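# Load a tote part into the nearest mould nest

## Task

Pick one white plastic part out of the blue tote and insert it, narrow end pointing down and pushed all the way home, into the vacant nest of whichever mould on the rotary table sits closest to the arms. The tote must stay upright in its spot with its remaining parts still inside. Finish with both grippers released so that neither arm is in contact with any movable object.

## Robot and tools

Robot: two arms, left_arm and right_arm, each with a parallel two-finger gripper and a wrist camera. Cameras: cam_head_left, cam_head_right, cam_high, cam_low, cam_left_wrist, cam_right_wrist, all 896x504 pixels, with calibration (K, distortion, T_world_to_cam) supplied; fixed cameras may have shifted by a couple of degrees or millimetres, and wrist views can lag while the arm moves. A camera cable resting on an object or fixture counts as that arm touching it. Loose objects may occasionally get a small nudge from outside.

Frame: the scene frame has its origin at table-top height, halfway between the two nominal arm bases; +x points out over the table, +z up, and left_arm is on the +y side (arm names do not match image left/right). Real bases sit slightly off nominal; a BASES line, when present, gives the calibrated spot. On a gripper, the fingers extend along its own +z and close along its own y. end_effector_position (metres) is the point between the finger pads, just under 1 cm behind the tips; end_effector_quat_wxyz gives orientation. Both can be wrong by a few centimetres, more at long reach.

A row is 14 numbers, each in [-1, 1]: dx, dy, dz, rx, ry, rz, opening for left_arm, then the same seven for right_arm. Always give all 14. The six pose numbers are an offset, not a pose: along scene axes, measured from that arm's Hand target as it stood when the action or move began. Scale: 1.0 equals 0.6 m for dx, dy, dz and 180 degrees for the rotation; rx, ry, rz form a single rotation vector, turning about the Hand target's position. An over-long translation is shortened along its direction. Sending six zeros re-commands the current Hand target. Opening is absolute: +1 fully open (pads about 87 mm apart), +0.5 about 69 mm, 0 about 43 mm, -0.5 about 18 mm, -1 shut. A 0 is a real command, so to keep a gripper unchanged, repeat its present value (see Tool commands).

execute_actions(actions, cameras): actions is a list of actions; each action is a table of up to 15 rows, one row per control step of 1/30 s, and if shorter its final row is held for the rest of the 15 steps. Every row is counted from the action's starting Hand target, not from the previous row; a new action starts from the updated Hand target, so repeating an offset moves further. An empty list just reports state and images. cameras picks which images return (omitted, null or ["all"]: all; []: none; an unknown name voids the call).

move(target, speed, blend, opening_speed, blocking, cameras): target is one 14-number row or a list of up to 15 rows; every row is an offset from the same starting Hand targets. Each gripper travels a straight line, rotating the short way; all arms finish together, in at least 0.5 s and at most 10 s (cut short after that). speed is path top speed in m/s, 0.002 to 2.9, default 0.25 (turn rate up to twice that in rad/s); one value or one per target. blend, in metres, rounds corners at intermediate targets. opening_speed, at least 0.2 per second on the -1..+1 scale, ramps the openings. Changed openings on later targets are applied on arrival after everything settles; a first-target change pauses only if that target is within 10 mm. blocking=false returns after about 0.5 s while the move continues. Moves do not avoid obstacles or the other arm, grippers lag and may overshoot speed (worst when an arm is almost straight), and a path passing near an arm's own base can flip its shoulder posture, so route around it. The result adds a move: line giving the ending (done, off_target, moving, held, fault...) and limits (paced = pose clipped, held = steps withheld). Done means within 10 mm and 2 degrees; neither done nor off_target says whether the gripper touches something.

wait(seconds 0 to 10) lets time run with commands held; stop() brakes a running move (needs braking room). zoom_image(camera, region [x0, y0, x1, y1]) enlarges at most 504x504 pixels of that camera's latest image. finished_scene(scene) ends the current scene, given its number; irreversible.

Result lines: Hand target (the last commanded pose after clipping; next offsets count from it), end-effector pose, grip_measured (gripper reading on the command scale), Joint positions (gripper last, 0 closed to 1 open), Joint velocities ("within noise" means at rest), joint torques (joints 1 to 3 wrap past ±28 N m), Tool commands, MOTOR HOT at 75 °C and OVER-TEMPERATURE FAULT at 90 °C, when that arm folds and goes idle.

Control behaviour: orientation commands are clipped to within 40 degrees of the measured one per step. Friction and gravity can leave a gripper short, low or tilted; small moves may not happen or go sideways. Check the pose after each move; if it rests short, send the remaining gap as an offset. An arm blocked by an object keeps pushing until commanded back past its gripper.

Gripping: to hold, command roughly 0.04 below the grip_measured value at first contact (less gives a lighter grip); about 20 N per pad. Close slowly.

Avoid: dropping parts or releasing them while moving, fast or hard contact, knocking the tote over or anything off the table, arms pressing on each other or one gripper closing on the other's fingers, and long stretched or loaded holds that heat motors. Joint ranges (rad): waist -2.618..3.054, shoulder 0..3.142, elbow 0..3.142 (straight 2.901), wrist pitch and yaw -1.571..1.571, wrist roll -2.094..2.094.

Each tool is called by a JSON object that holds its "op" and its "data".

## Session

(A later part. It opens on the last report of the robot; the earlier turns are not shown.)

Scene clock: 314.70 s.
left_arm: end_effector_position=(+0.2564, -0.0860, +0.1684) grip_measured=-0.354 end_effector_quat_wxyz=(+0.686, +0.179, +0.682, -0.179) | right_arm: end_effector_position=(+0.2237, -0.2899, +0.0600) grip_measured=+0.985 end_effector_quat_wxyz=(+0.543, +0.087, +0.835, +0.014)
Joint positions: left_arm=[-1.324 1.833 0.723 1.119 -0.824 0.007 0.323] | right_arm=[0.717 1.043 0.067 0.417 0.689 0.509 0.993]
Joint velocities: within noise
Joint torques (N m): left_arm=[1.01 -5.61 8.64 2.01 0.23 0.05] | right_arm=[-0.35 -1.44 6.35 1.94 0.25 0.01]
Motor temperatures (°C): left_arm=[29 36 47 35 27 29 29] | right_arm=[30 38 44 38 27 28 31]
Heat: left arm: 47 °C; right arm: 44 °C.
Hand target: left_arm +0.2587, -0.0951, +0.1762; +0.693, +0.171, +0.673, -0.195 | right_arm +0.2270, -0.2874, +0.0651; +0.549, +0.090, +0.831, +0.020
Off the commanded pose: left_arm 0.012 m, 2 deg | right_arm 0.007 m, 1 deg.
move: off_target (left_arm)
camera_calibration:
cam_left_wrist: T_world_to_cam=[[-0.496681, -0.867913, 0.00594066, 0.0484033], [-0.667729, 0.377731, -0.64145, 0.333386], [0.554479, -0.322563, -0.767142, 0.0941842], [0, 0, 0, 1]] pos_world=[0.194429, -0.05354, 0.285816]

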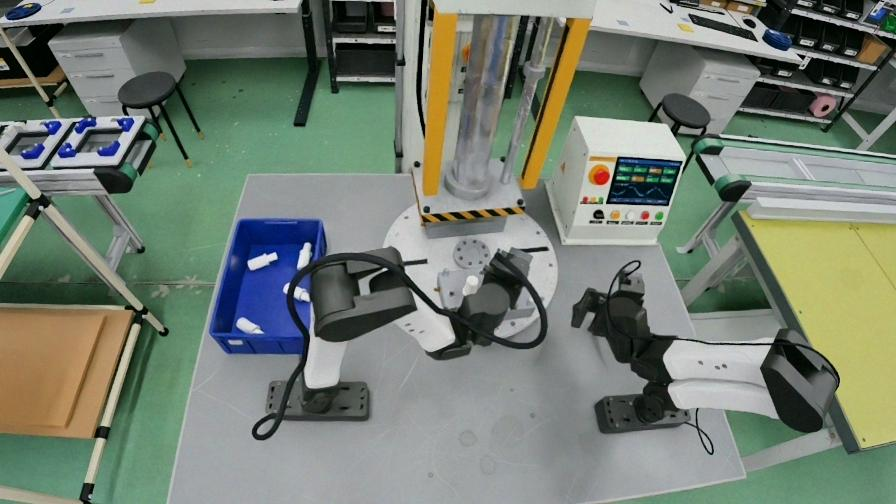

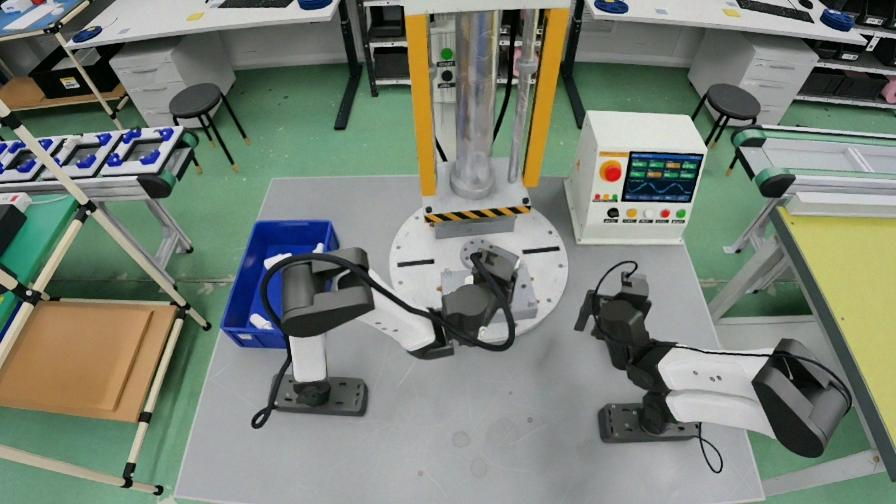

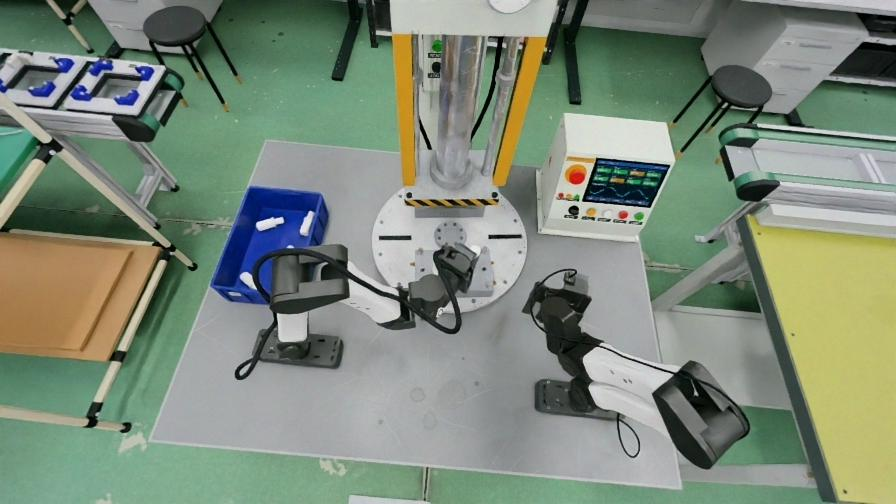

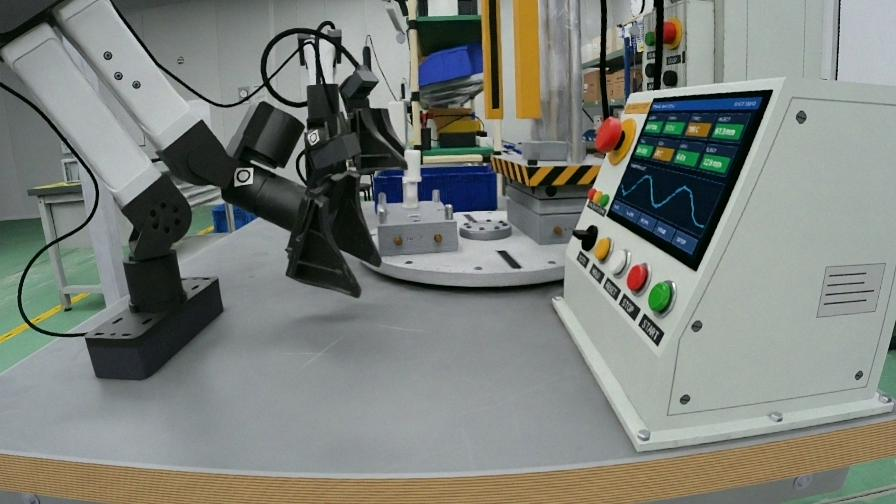

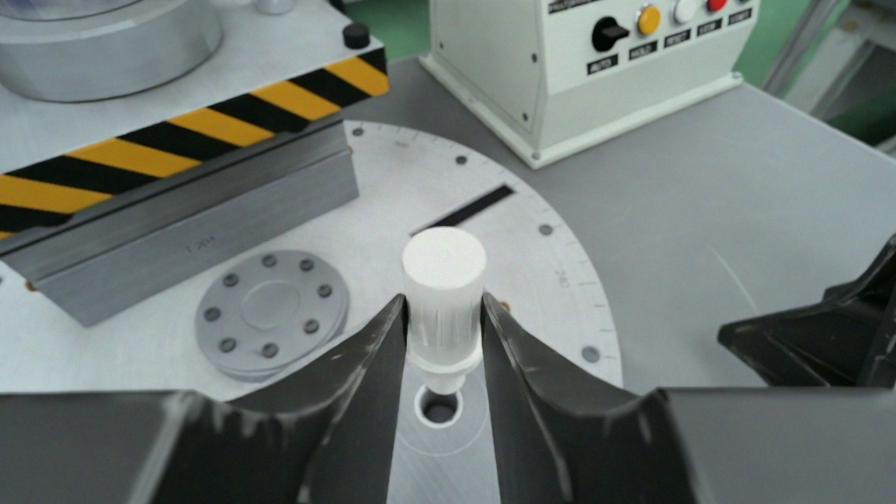

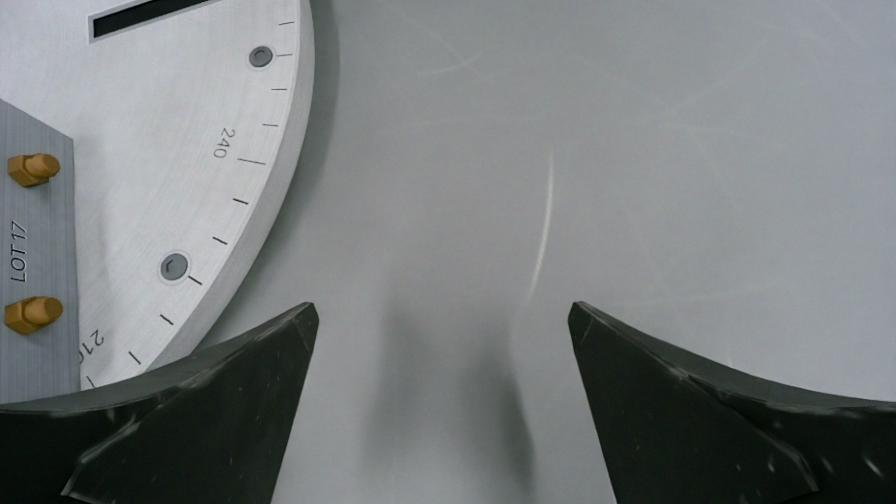

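{"op": "move", "data": {"target": [0.004,0.0045,-0.03,0,0,0,-0.6,0,0,0,0,0,0,1], "speed": 0.06, "cameras": ["cam_left_wrist","cam_low"]}}

{"op": "zoom_image", "data": {"camera": "cam_left_wrist", "region": [345, 280, 545, 480]}}

{"op": "zoom_image", "data": {"camera": "cam_low", "region": [340, 120, 500, 260]}}

Scene clock: 328.80 s.
left_arm: end_effector_position=(+0.2587, -0.0897, +0.1567) grip_measured=-0.354 end_effector_quat_wxyz=(+0.688, +0.177, +0.680, -0.184) | right_arm: end_effector_position=(+0.2237, -0.2899, +0.0600) grip_measured=+0.985 end_effector_quat_wxyz=(+0.543, +0.087, +0.835, +0.014)
Joint positions: left_arm=[-1.318 1.892 0.723 1.189 -0.814 0.007 0.323] | right_arm=[0.717 1.043 0.067 0.417 0.689 0.509 0.993]
Joint velocities: within noise
Joint torques (N m): left_arm=[1.33 -5.85 5.97 2.13 0.25 0.03] | right_arm=[-0.32 -1.46 6.49 1.92 0.29 -0.02]
Motor temperatures (°C): left_arm=[29 37 46 36 27 29 29] | right_arm=[30 38 44 38 27 28 31]
Heat: left arm: 46 °C; right arm: 44 °C.
Hand target: left_arm +0.2611, -0.0923, +0.1582; +0.693, +0.170, +0.673, -0.195 | right_arm +0.2270, -0.2874, +0.0651; +0.549, +0.090, +0.831, +0.020
Off the commanded pose: left_arm 0.004 m, 2 deg | right_arm 0.007 m, 1 deg.
move: done
camera_calibration:
cam_left_wrist: T_world_to_cam=[[-0.500092, -0.865866, 0.0135629, 0.0462256], [-0.664566, 0.373693, -0.647075, 0.328633], [0.555212, -0.332611, -0.762306, 0.0808442], [0, 0, 0, 1]] pos_world=[0.196629, -0.0558927, 0.273651]
Images, in order (width x height): cam_low 896x504, cam_left_wrist 896x504.

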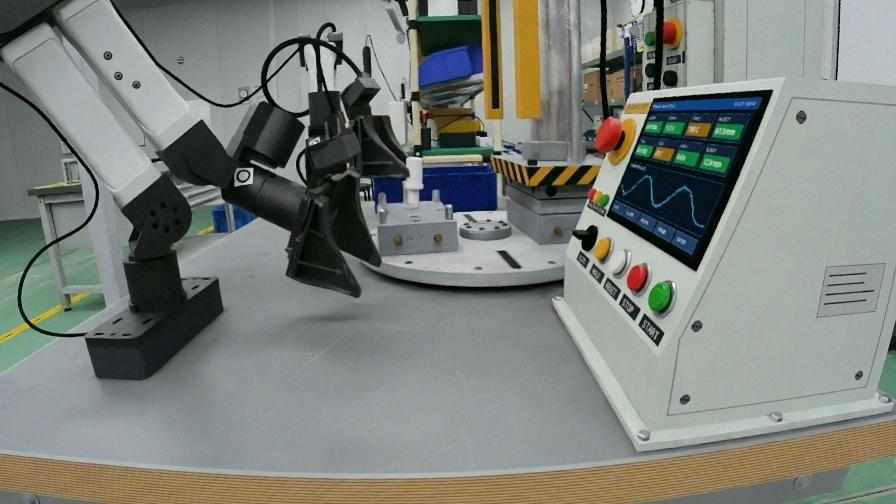

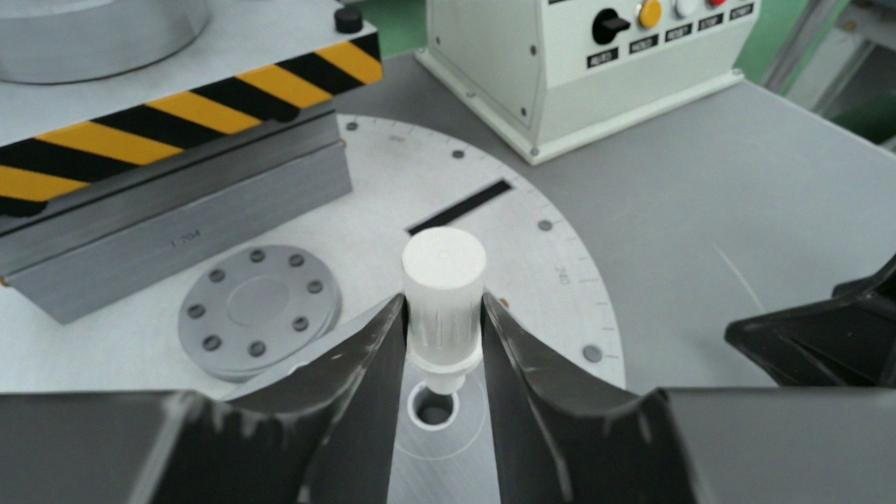

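Scaled by 2.520 from the camera's 896x504 image, which has a finer 1280x720 frame.

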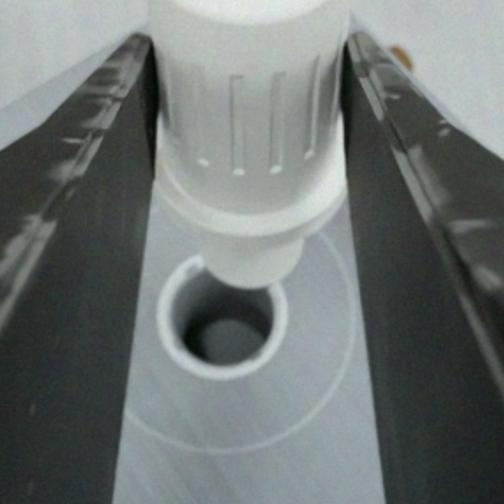

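Scaled by 3.150 from the camera's 896x504 image, which has a finer 1280x720 frame.

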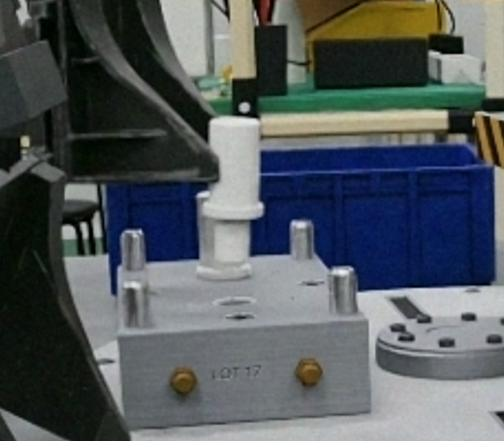

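{"op": "move", "data": {"target": [0.001,0.0075,-0.018,0.0034,-0.002,0,-0.6,0,0,0,0,0,0,1], "speed": 0.05, "cameras": ["cam_left_wrist","cam_low"]}}

{"op": "zoom_image", "data": {"camera": "cam_left_wrist", "region": [345, 280, 545, 480]}}

{"op": "zoom_image", "data": {"camera": "cam_low", "region": [370, 140, 470, 230]}}

Scene clock: 349.07 s.
left_arm: end_effector_position=(+0.2593, -0.0874, +0.1465) grip_measured=-0.354 end_effector_quat_wxyz=(+0.688, +0.182, +0.679, -0.180) | right_arm: end_effector_position=(+0.2237, -0.2899, +0.0600) grip_measured=+0.985 end_effector_quat_wxyz=(+0.543, +0.087, +0.835, +0.014)
Joint positions: left_arm=[-1.315 1.922 0.707 1.23 -0.81 0.017 0.323] | right_arm=[0.717 1.043 0.067 0.417 0.689 0.509 0.993]
Joint velocities: within noise
Joint torques (N m): left_arm=[1.43 -5.93 4.9 2.25 0.27 0.03] | right_arm=[-0.27 -1.35 6.35 1.93 0.24 -0.01]
Motor temperatures (°C): left_arm=[29 37 44 37 27 29 30] | right_arm=[30 38 44 38 27 28 31]
Heat: left arm: 44 °C; right arm: 44 °C.
Hand target: left_arm +0.2618, -0.0878, +0.1474; +0.694, +0.175, +0.672, -0.191 | right_arm +0.2270, -0.2874, +0.0651; +0.549, +0.090, +0.831, +0.020
Off the commanded pose: left_arm 0.003 m, 2 deg | right_arm 0.007 m, 1 deg.
move: done
camera_calibration:
cam_left_wrist: T_world_to_cam=[[-0.501285, -0.865282, 0.000119877, 0.050958], [-0.661315, 0.383031, -0.644942, 0.321223], [0.558011, -0.323379, -0.764232, 0.0738924], [0, 0, 0, 1]] pos_world=[0.196741, -0.0550501, 0.263635]
Images, in order (width x height): cam_low 896x504, cam_left_wrist 896x504.

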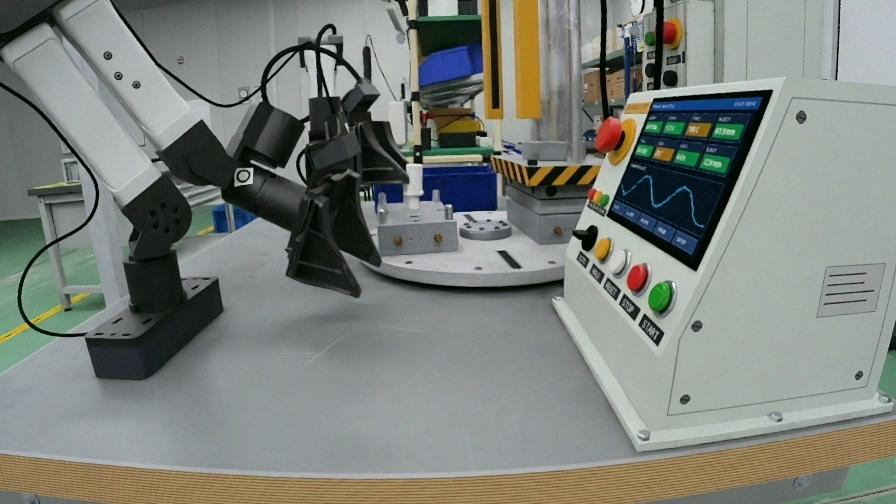

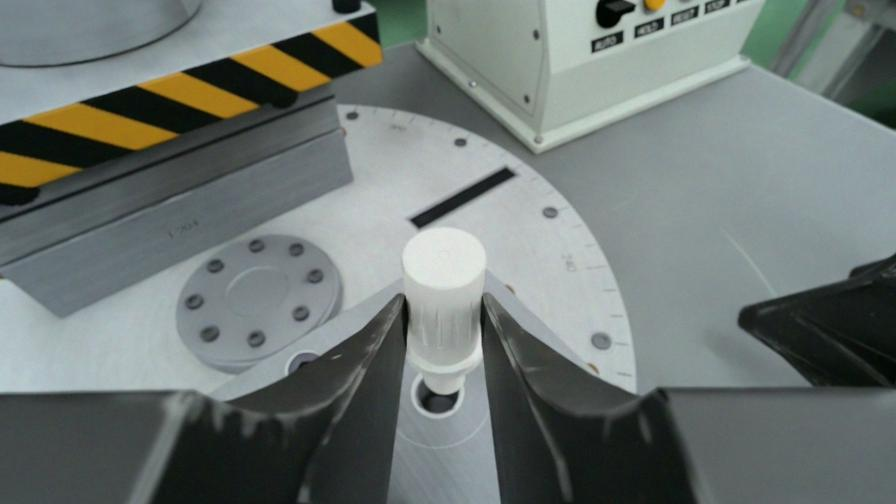

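Scaled by 2.520 from the camera's 896x504 image, which has a finer 1280x720 frame.

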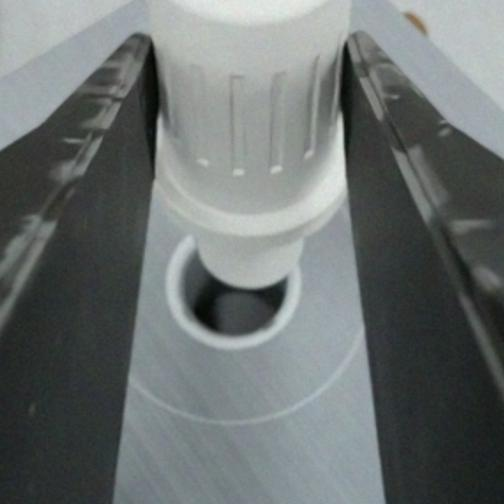

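Scaled by 5.040 from the camera's 896x504 image, which has a finer 1280x720 frame.

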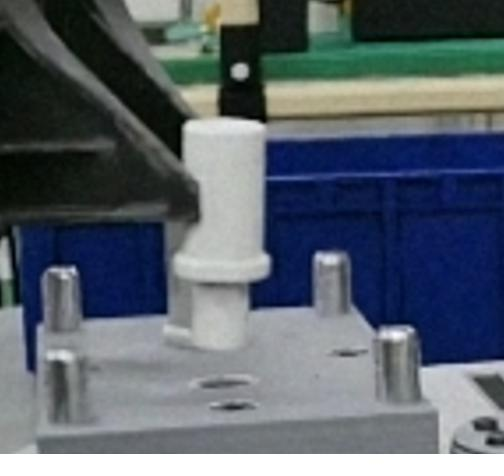

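{"op": "move", "data": {"target": [0.0008,0.005,-0.005,0,0,0,-0.6,0,0,0,0,0,0,1], "speed": 0.05, "cameras": ["cam_left_wrist","cam_low"]}}

{"op": "zoom_image", "data": {"camera": "cam_left_wrist", "region": [345, 280, 545, 480]}}

{"op": "zoom_image", "data": {"camera": "cam_low", "region": [370, 140, 470, 230]}}

Scene clock: 370.83 s.
left_arm: end_effector_position=(+0.2604, -0.0842, +0.1452) grip_measured=-0.354 end_effector_quat_wxyz=(+0.688, +0.181, +0.679, -0.180) | right_arm: end_effector_position=(+0.2237, -0.2899, +0.0600) grip_measured=+0.985 end_effector_quat_wxyz=(+0.543, +0.087, +0.835, +0.014)
Joint positions: left_arm=[-1.31 1.922 0.694 1.246 -0.806 0.018 0.323] | right_arm=[0.717 1.043 0.067 0.417 0.689 0.509 0.993]
Joint velocities: within noise
Joint torques (N m): left_arm=[1.33 -5.55 4.75 2.27 0.29 0.03] | right_arm=[-0.29 -1.58 6.32 1.93 0.29 0.01]
Motor temperatures (°C): left_arm=[29 38 43 39 27 29 30] | right_arm=[30 37 44 39 27 28 31]
Heat: left arm: 43 °C; right arm: 44 °C.
Hand target: left_arm +0.2622, -0.0848, +0.1445; +0.694, +0.175, +0.672, -0.191 | right_arm +0.2270, -0.2874, +0.0651; +0.549, +0.090, +0.831, +0.020
Off the commanded pose: left_arm 0.002 m, 2 deg | right_arm 0.007 m, 1 deg.
move: done
camera_calibration:
cam_left_wrist: T_world_to_cam=[[-0.499912, -0.866075, 0.00140399, 0.0537549], [-0.661427, 0.380738, -0.646183, 0.319854], [0.559109, -0.323963, -0.763181, 0.0727665], [0, 0, 0, 1]] pos_world=[0.197748, -0.051651, 0.262143]
Images, in order (width x height): cam_low 896x504, cam_left_wrist 896x504.

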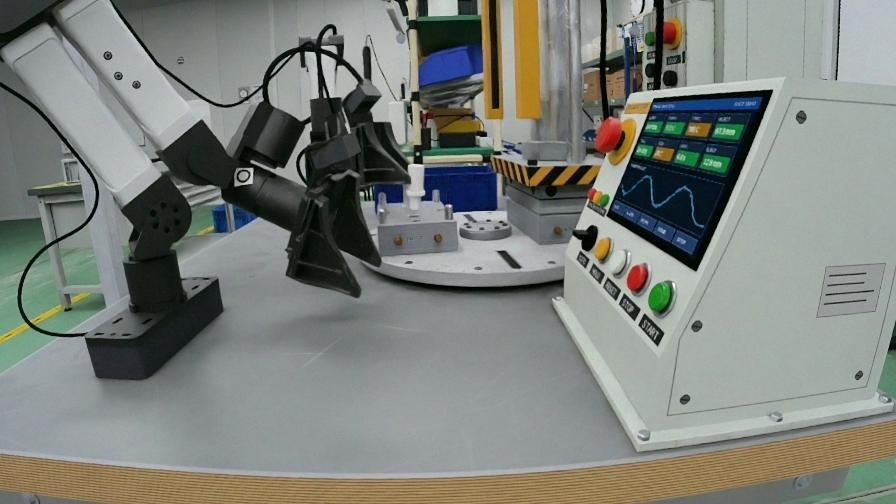

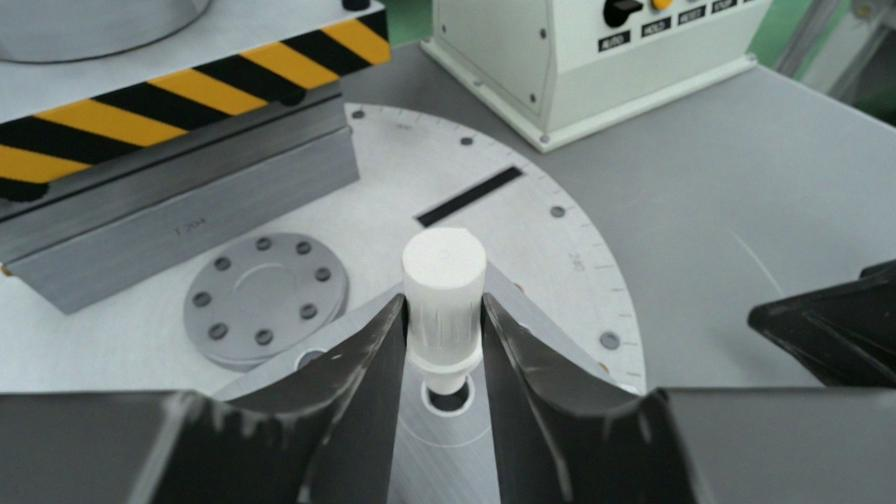

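Scaled by 2.520 from the camera's 896x504 image, which has a finer 1280x720 frame.

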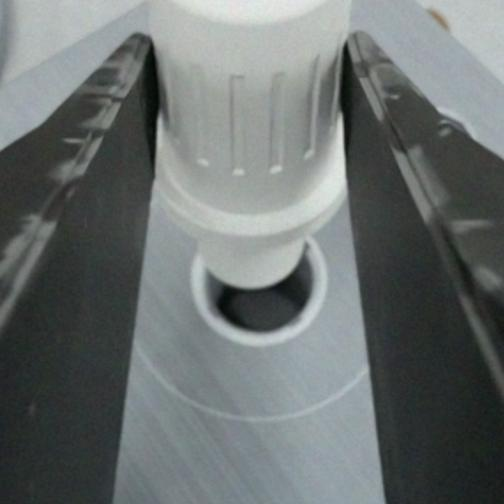

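Scaled by 5.040 from the camera's 896x504 image, which has a finer 1280x720 frame.

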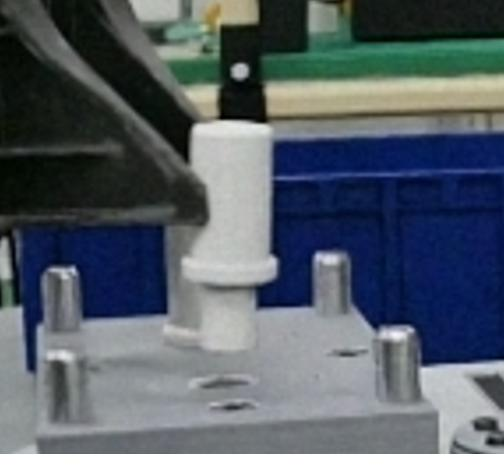

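{"op": "move", "data": {"target": [-0.0042,-0.001,-0.008,0,0,0,-0.6,0,0,0,0,0,0,1], "speed": 0.05, "cameras": ["cam_left_wrist","cam_low"]}}

{"op": "zoom_image", "data": {"camera": "cam_left_wrist", "region": [345, 280, 545, 480]}}

{"op": "zoom_image", "data": {"camera": "cam_low", "region": [370, 140, 470, 230]}}

Scene clock: 381.90 s.
left_arm: end_effector_position=(+0.2605, -0.0849, +0.1388) grip_measured=-0.354 end_effector_quat_wxyz=(+0.687, +0.183, +0.680, -0.178) | right_arm: end_effector_position=(+0.2237, -0.2899, +0.0600) grip_measured=+0.985 end_effector_quat_wxyz=(+0.543, +0.087, +0.835, +0.014)
Joint positions: left_arm=[-1.31 1.946 0.694 1.264 -0.806 0.018 0.323] | right_arm=[0.717 1.043 0.067 0.417 0.689 0.509 0.993]
Joint velocities: within noise
Joint torques (N m): left_arm=[0.69 -5.9 4.34 2.33 0.17 0.03] | right_arm=[-0.24 -1.47 6.38 1.92 0.26 0.02]
Motor temperatures (°C): left_arm=[29 38 42 41 27 29 30] | right_arm=[30 37 44 39 27 28 31]
Heat: left arm: 42 °C; right arm: 44 °C.
Hand target: left_arm +0.2597, -0.0854, +0.1396; +0.694, +0.175, +0.672, -0.191 | right_arm +0.2270, -0.2874, +0.0651; +0.549, +0.090, +0.831, +0.020
Off the commanded pose: left_arm 0.001 m, 2 deg | right_arm 0.007 m, 1 deg.
move: done
camera_calibration:
cam_left_wrist: T_world_to_cam=[[-0.500646, -0.865649, -0.00246466, 0.0539063], [-0.661896, 0.384638, -0.643387, 0.316101], [0.557895, -0.320478, -0.765537, 0.0686015], [0, 0, 0, 1]] pos_world=[0.197942, -0.0529353, 0.256025]
Images, in order (width x height): cam_low 896x504, cam_left_wrist 896x504.

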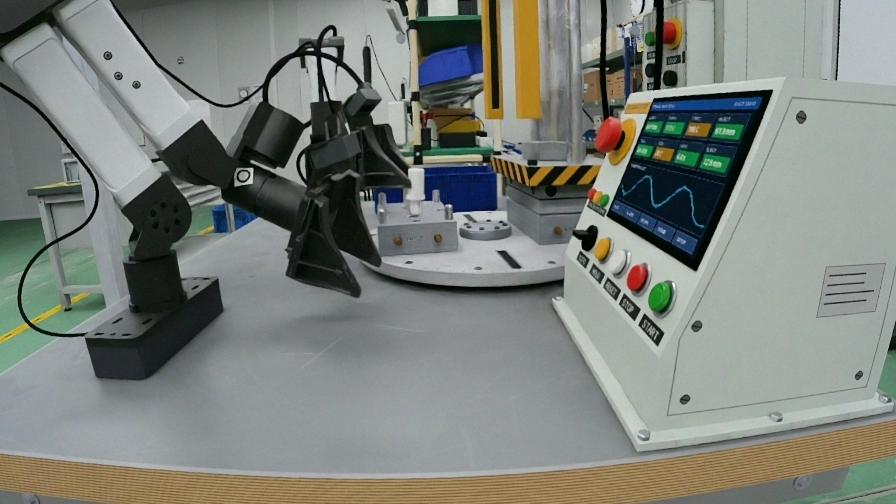

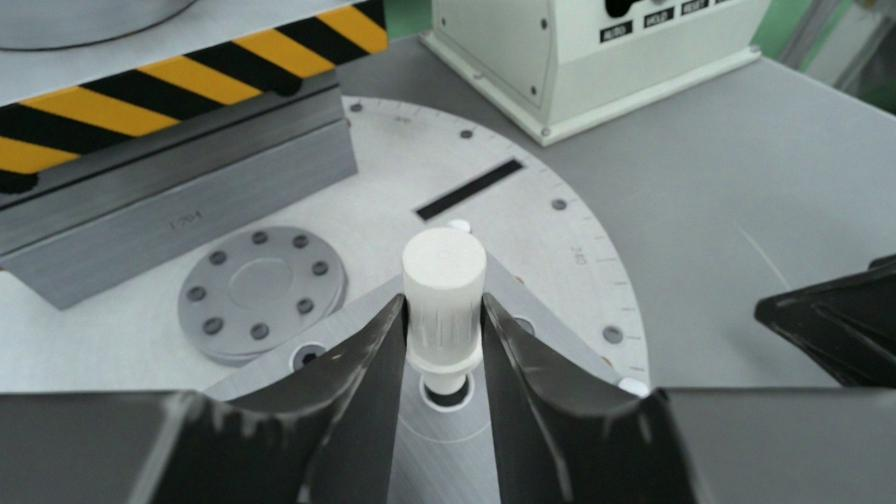

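Scaled by 2.520 from the camera's 896x504 image, which has a finer 1280x720 frame.

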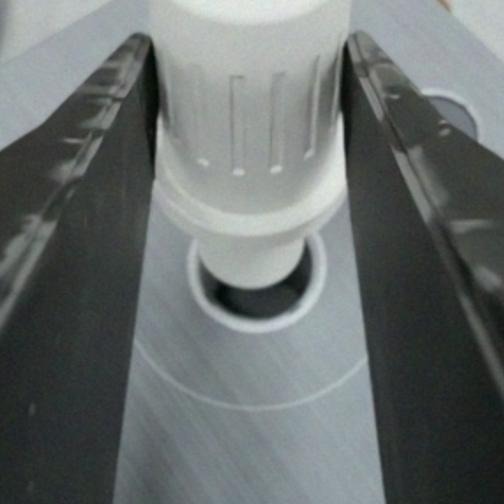

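Scaled by 5.040 from the camera's 896x504 image, which has a finer 1280x720 frame.

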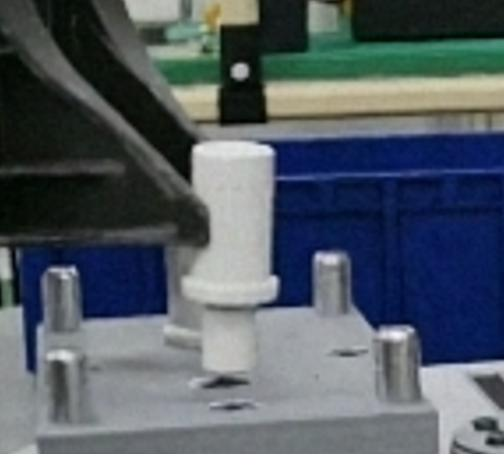

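{"op": "move", "data": {"target": [-0.007,0.0,0.001,0,0,0,-0.6,0,0,0,0,0,0,1], "speed": 0.05, "cameras": ["cam_left_wrist","cam_low"]}}

{"op": "zoom_image", "data": {"camera": "cam_left_wrist", "region": [345, 280, 545, 480]}}

{"op": "zoom_image", "data": {"camera": "cam_low", "region": [370, 140, 470, 230]}}

Scene clock: 410.90 s.
left_arm: end_effector_position=(+0.2581, -0.0844, +0.1367) grip_measured=-0.354 end_effector_quat_wxyz=(+0.686, +0.186, +0.681, -0.178) | right_arm: end_effector_position=(+0.2237, -0.2899, +0.0600) grip_measured=+0.985 end_effector_quat_wxyz=(+0.543, +0.087, +0.835, +0.014)
Joint positions: left_arm=[-1.315 1.946 0.688 1.264 -0.806 0.018 0.323] | right_arm=[0.717 1.043 0.067 0.417 0.689 0.509 0.993]
Joint velocities: within noise
Joint torques (N m): left_arm=[0.14 -6.2 4.62 2.32 0.04 0.03] | right_arm=[-0.35 -1.54 6.35 1.91 0.27 -0.02]
Motor temperatures (°C): left_arm=[29 38 41 42 27 29 30] | right_arm=[30 37 44 39 27 28 31]
Heat: left arm: 42 °C; right arm: 44 °C.
Hand target: left_arm +0.2555, -0.0855, +0.1403; +0.694, +0.175, +0.672, -0.191 | right_arm +0.2270, -0.2874, +0.0651; +0.549, +0.090, +0.831, +0.020
Off the commanded pose: left_arm 0.005 m, 2 deg | right_arm 0.007 m, 1 deg.
move: done
camera_calibration:
cam_left_wrist: T_world_to_cam=[[-0.504911, -0.863145, -0.00679262, 0.0550489], [-0.660985, 0.391692, -0.64006, 0.312903], [0.555125, -0.318684, -0.768295, 0.0697054], [0, 0, 0, 1]] pos_world=[0.195924, -0.0528324, 0.254205]
Images, in order (width x height): cam_low 896x504, cam_left_wrist 896x504.

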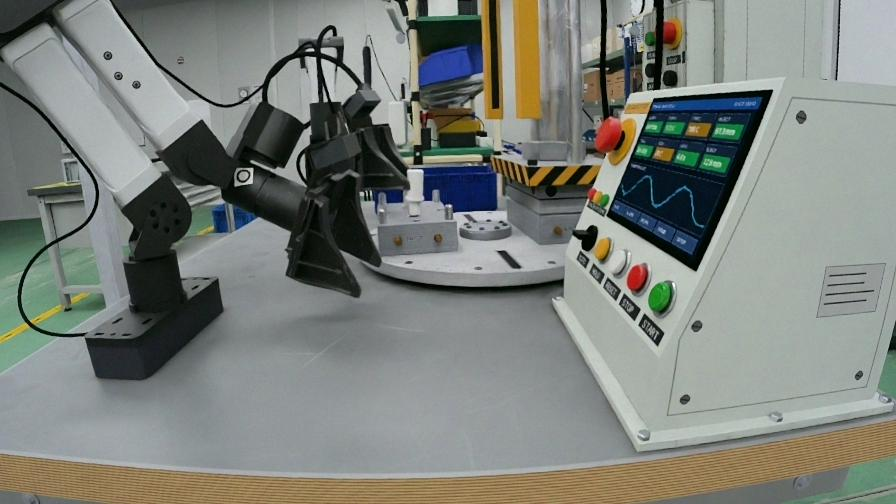

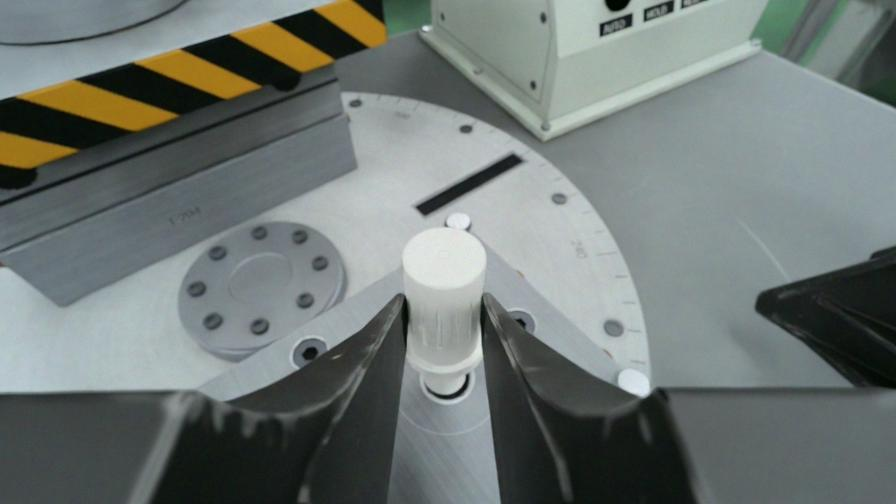

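Scaled by 2.520 from the camera's 896x504 image, which has a finer 1280x720 frame.

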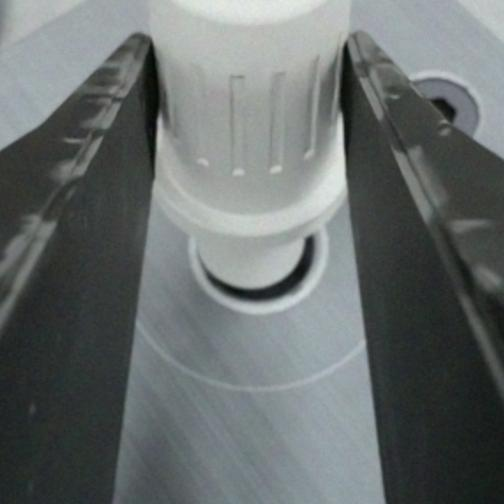

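Scaled by 5.040 from the camera's 896x504 image, which has a finer 1280x720 frame.

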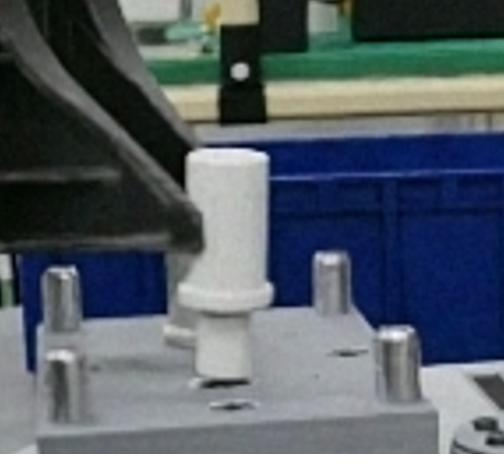

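{"op": "move", "data": {"target": [-0.002,-0.0022,-0.003,0,-0.001,0,-0.6,0,0,0,0,0,0,1], "speed": 0.05, "cameras": ["cam_left_wrist","cam_low"]}}

{"op": "zoom_image", "data": {"camera": "cam_left_wrist", "region": [345, 280, 545, 480]}}

{"op": "zoom_image", "data": {"camera": "cam_low", "region": [370, 140, 470, 230]}}

Scene clock: 420.27 s.
left_arm: end_effector_position=(+0.2564, -0.0855, +0.1350) grip_measured=-0.354 end_effector_quat_wxyz=(+0.686, +0.189, +0.680, -0.178) | right_arm: end_effector_position=(+0.2237, -0.2899, +0.0600) grip_measured=+0.985 end_effector_quat_wxyz=(+0.543, +0.087, +0.835, +0.014)
Joint positions: left_arm=[-1.32 1.954 0.688 1.274 -0.807 0.022 0.323] | right_arm=[0.717 1.043 0.067 0.417 0.689 0.509 0.993]
Joint velocities: within noise
Joint torques (N m): left_arm=[0.08 -5.96 4.83 2.36 0.01 0.03] | right_arm=[-0.35 -1.42 6.41 1.93 0.3 0.01]
Motor temperatures (°C): left_arm=[29 38 41 43 27 29 30] | right_arm=[30 37 44 39 27 28 31]
Heat: left arm: 43 °C; right arm: 44 °C.
Hand target: left_arm +0.2543, -0.0867, +0.1384; +0.695, +0.175, +0.671, -0.191 | right_arm +0.2270, -0.2874, +0.0651; +0.549, +0.090, +0.831, +0.020
Off the commanded pose: left_arm 0.004 m, 3 deg | right_arm 0.007 m, 1 deg.
move: off_target (left_arm)
camera_calibration:
cam_left_wrist: T_world_to_cam=[[-0.507806, -0.861415, -0.00987903, 0.054558], [-0.658119, 0.395311, -0.640788, 0.310754], [0.555889, -0.318894, -0.767654, 0.0687063], [0, 0, 0, 1]] pos_world=[0.194024, -0.0539373, 0.252409]
Images, in order (width x height): cam_low 896x504, cam_left_wrist 896x504.

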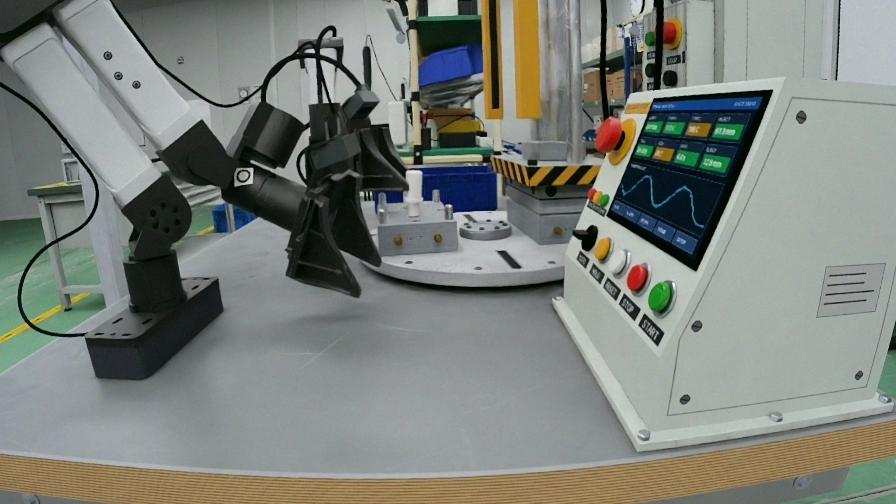

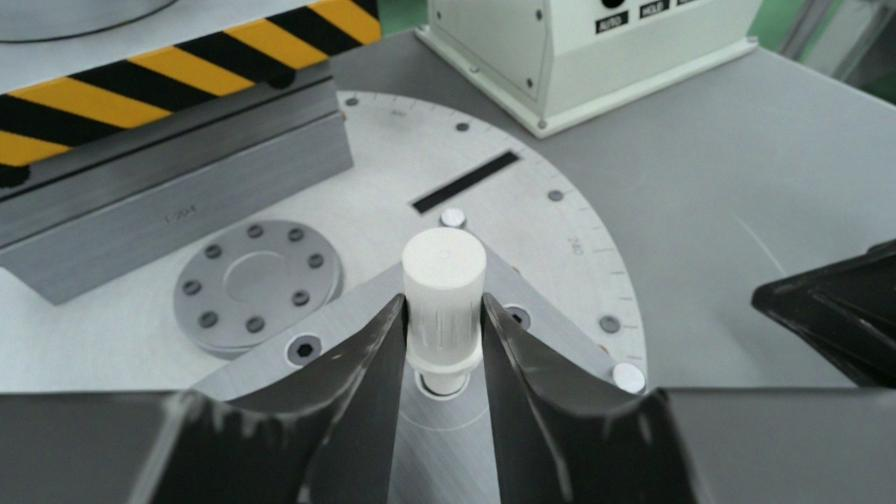

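Scaled by 2.520 from the camera's 896x504 image, which has a finer 1280x720 frame.

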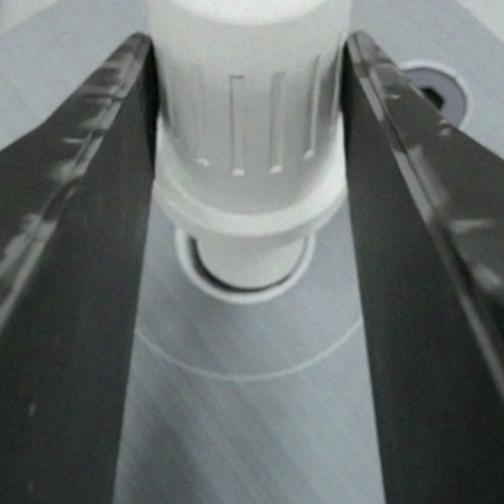

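Scaled by 5.040 from the camera's 896x504 image, which has a finer 1280x720 frame.

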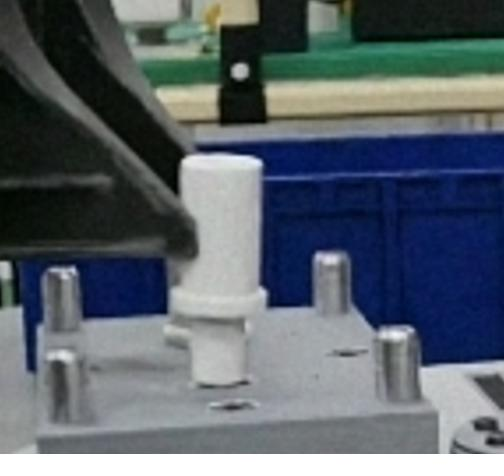

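{"op": "move", "data": {"target": [0.002,0.0012,-0.015,-0.0036,0.0021,0,-0.6,0,0,0,0,0,0,1], "speed": 0.04, "cameras": ["cam_left_wrist","cam_low"]}}

{"op": "zoom_image", "data": {"camera": "cam_left_wrist", "region": [345, 280, 545, 480]}}

{"op": "zoom_image", "data": {"camera": "cam_low", "region": [370, 140, 470, 230]}}

Scene clock: 430.43 s.
left_arm: end_effector_position=(+0.2567, -0.0860, +0.1272) grip_measured=-0.354 end_effector_quat_wxyz=(+0.686, +0.188, +0.680, -0.178) | right_arm: end_effector_position=(+0.2237, -0.2899, +0.0600) grip_measured=+0.985 end_effector_quat_wxyz=(+0.543, +0.087, +0.835, +0.014)
Joint positions: left_arm=[-1.32 1.988 0.688 1.307 -0.809 0.022 0.323] | right_arm=[0.717 1.043 0.067 0.417 0.689 0.509 0.993]
Joint velocities: within noise
Joint torques (N m): left_arm=[0.49 -6 4.01 2.42 0.07 -0.11] | right_arm=[-0.36 -1.4 6.26 1.92 0.27 0]
Motor temperatures (°C): left_arm=[29 38 41 43 27 29 30] | right_arm=[30 37 44 39 27 28 31]
Heat: left arm: 43 °C; right arm: 44 °C.
Hand target: left_arm +0.2555, -0.0861, +0.1295; +0.694, +0.170, +0.672, -0.195 | right_arm +0.2270, -0.2874, +0.0651; +0.549, +0.090, +0.831, +0.020
Off the commanded pose: left_arm 0.003 m, 3 deg | right_arm 0.007 m, 1 deg.
move: off_target (left_arm)
camera_calibration:
cam_left_wrist: T_world_to_cam=[[-0.506489, -0.862178, -0.0108479, 0.0538939], [-0.65869, 0.395007, -0.640388, 0.306263], [0.556414, -0.317204, -0.767975, 0.0623648], [0, 0, 0, 1]] pos_world=[0.194328, -0.0547274, 0.244606]
Images, in order (width x height): cam_low 896x504, cam_left_wrist 896x504.

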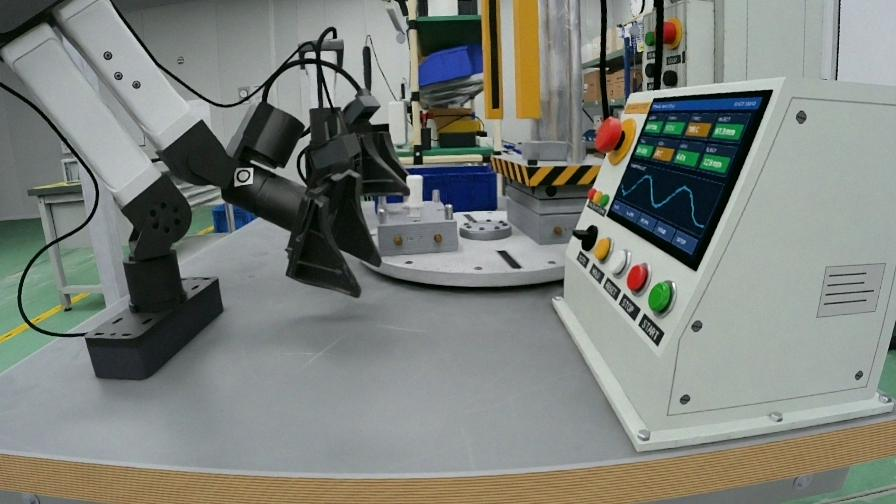

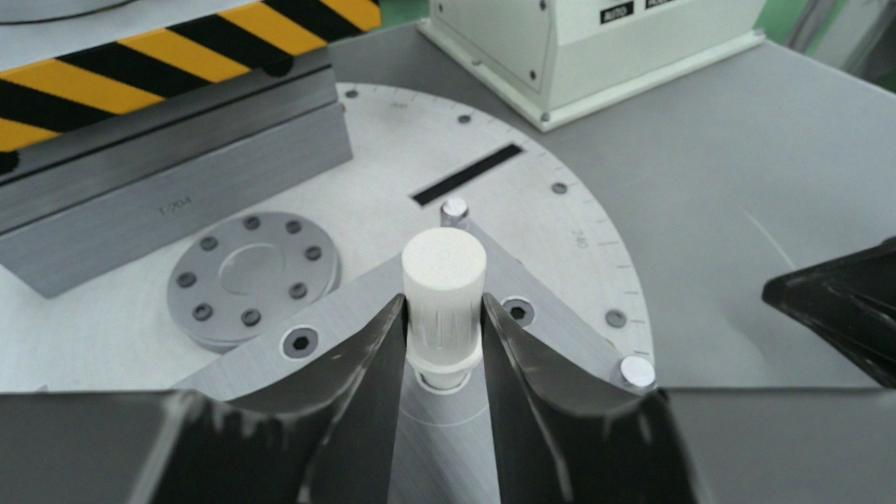

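Scaled by 2.520 from the camera's 896x504 image, which has a finer 1280x720 frame.

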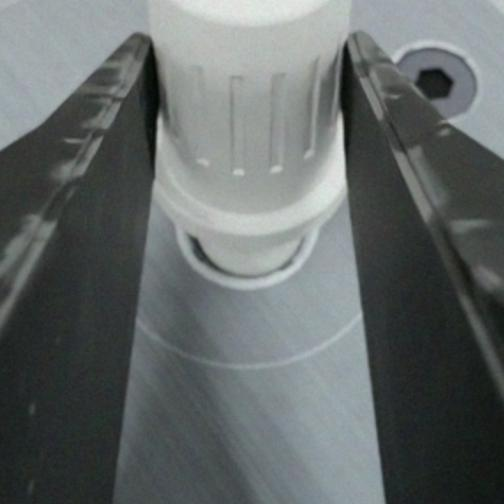

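Scaled by 5.040 from the camera's 896x504 image, which has a finer 1280x720 frame.

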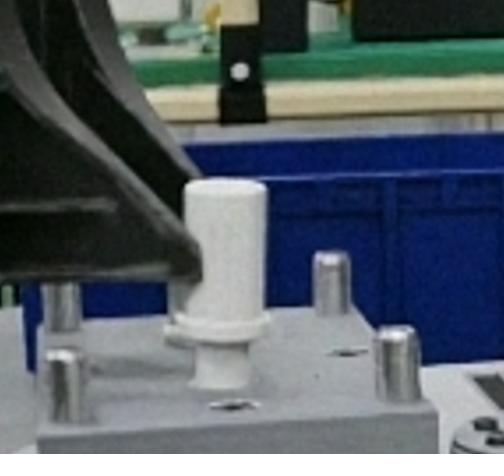

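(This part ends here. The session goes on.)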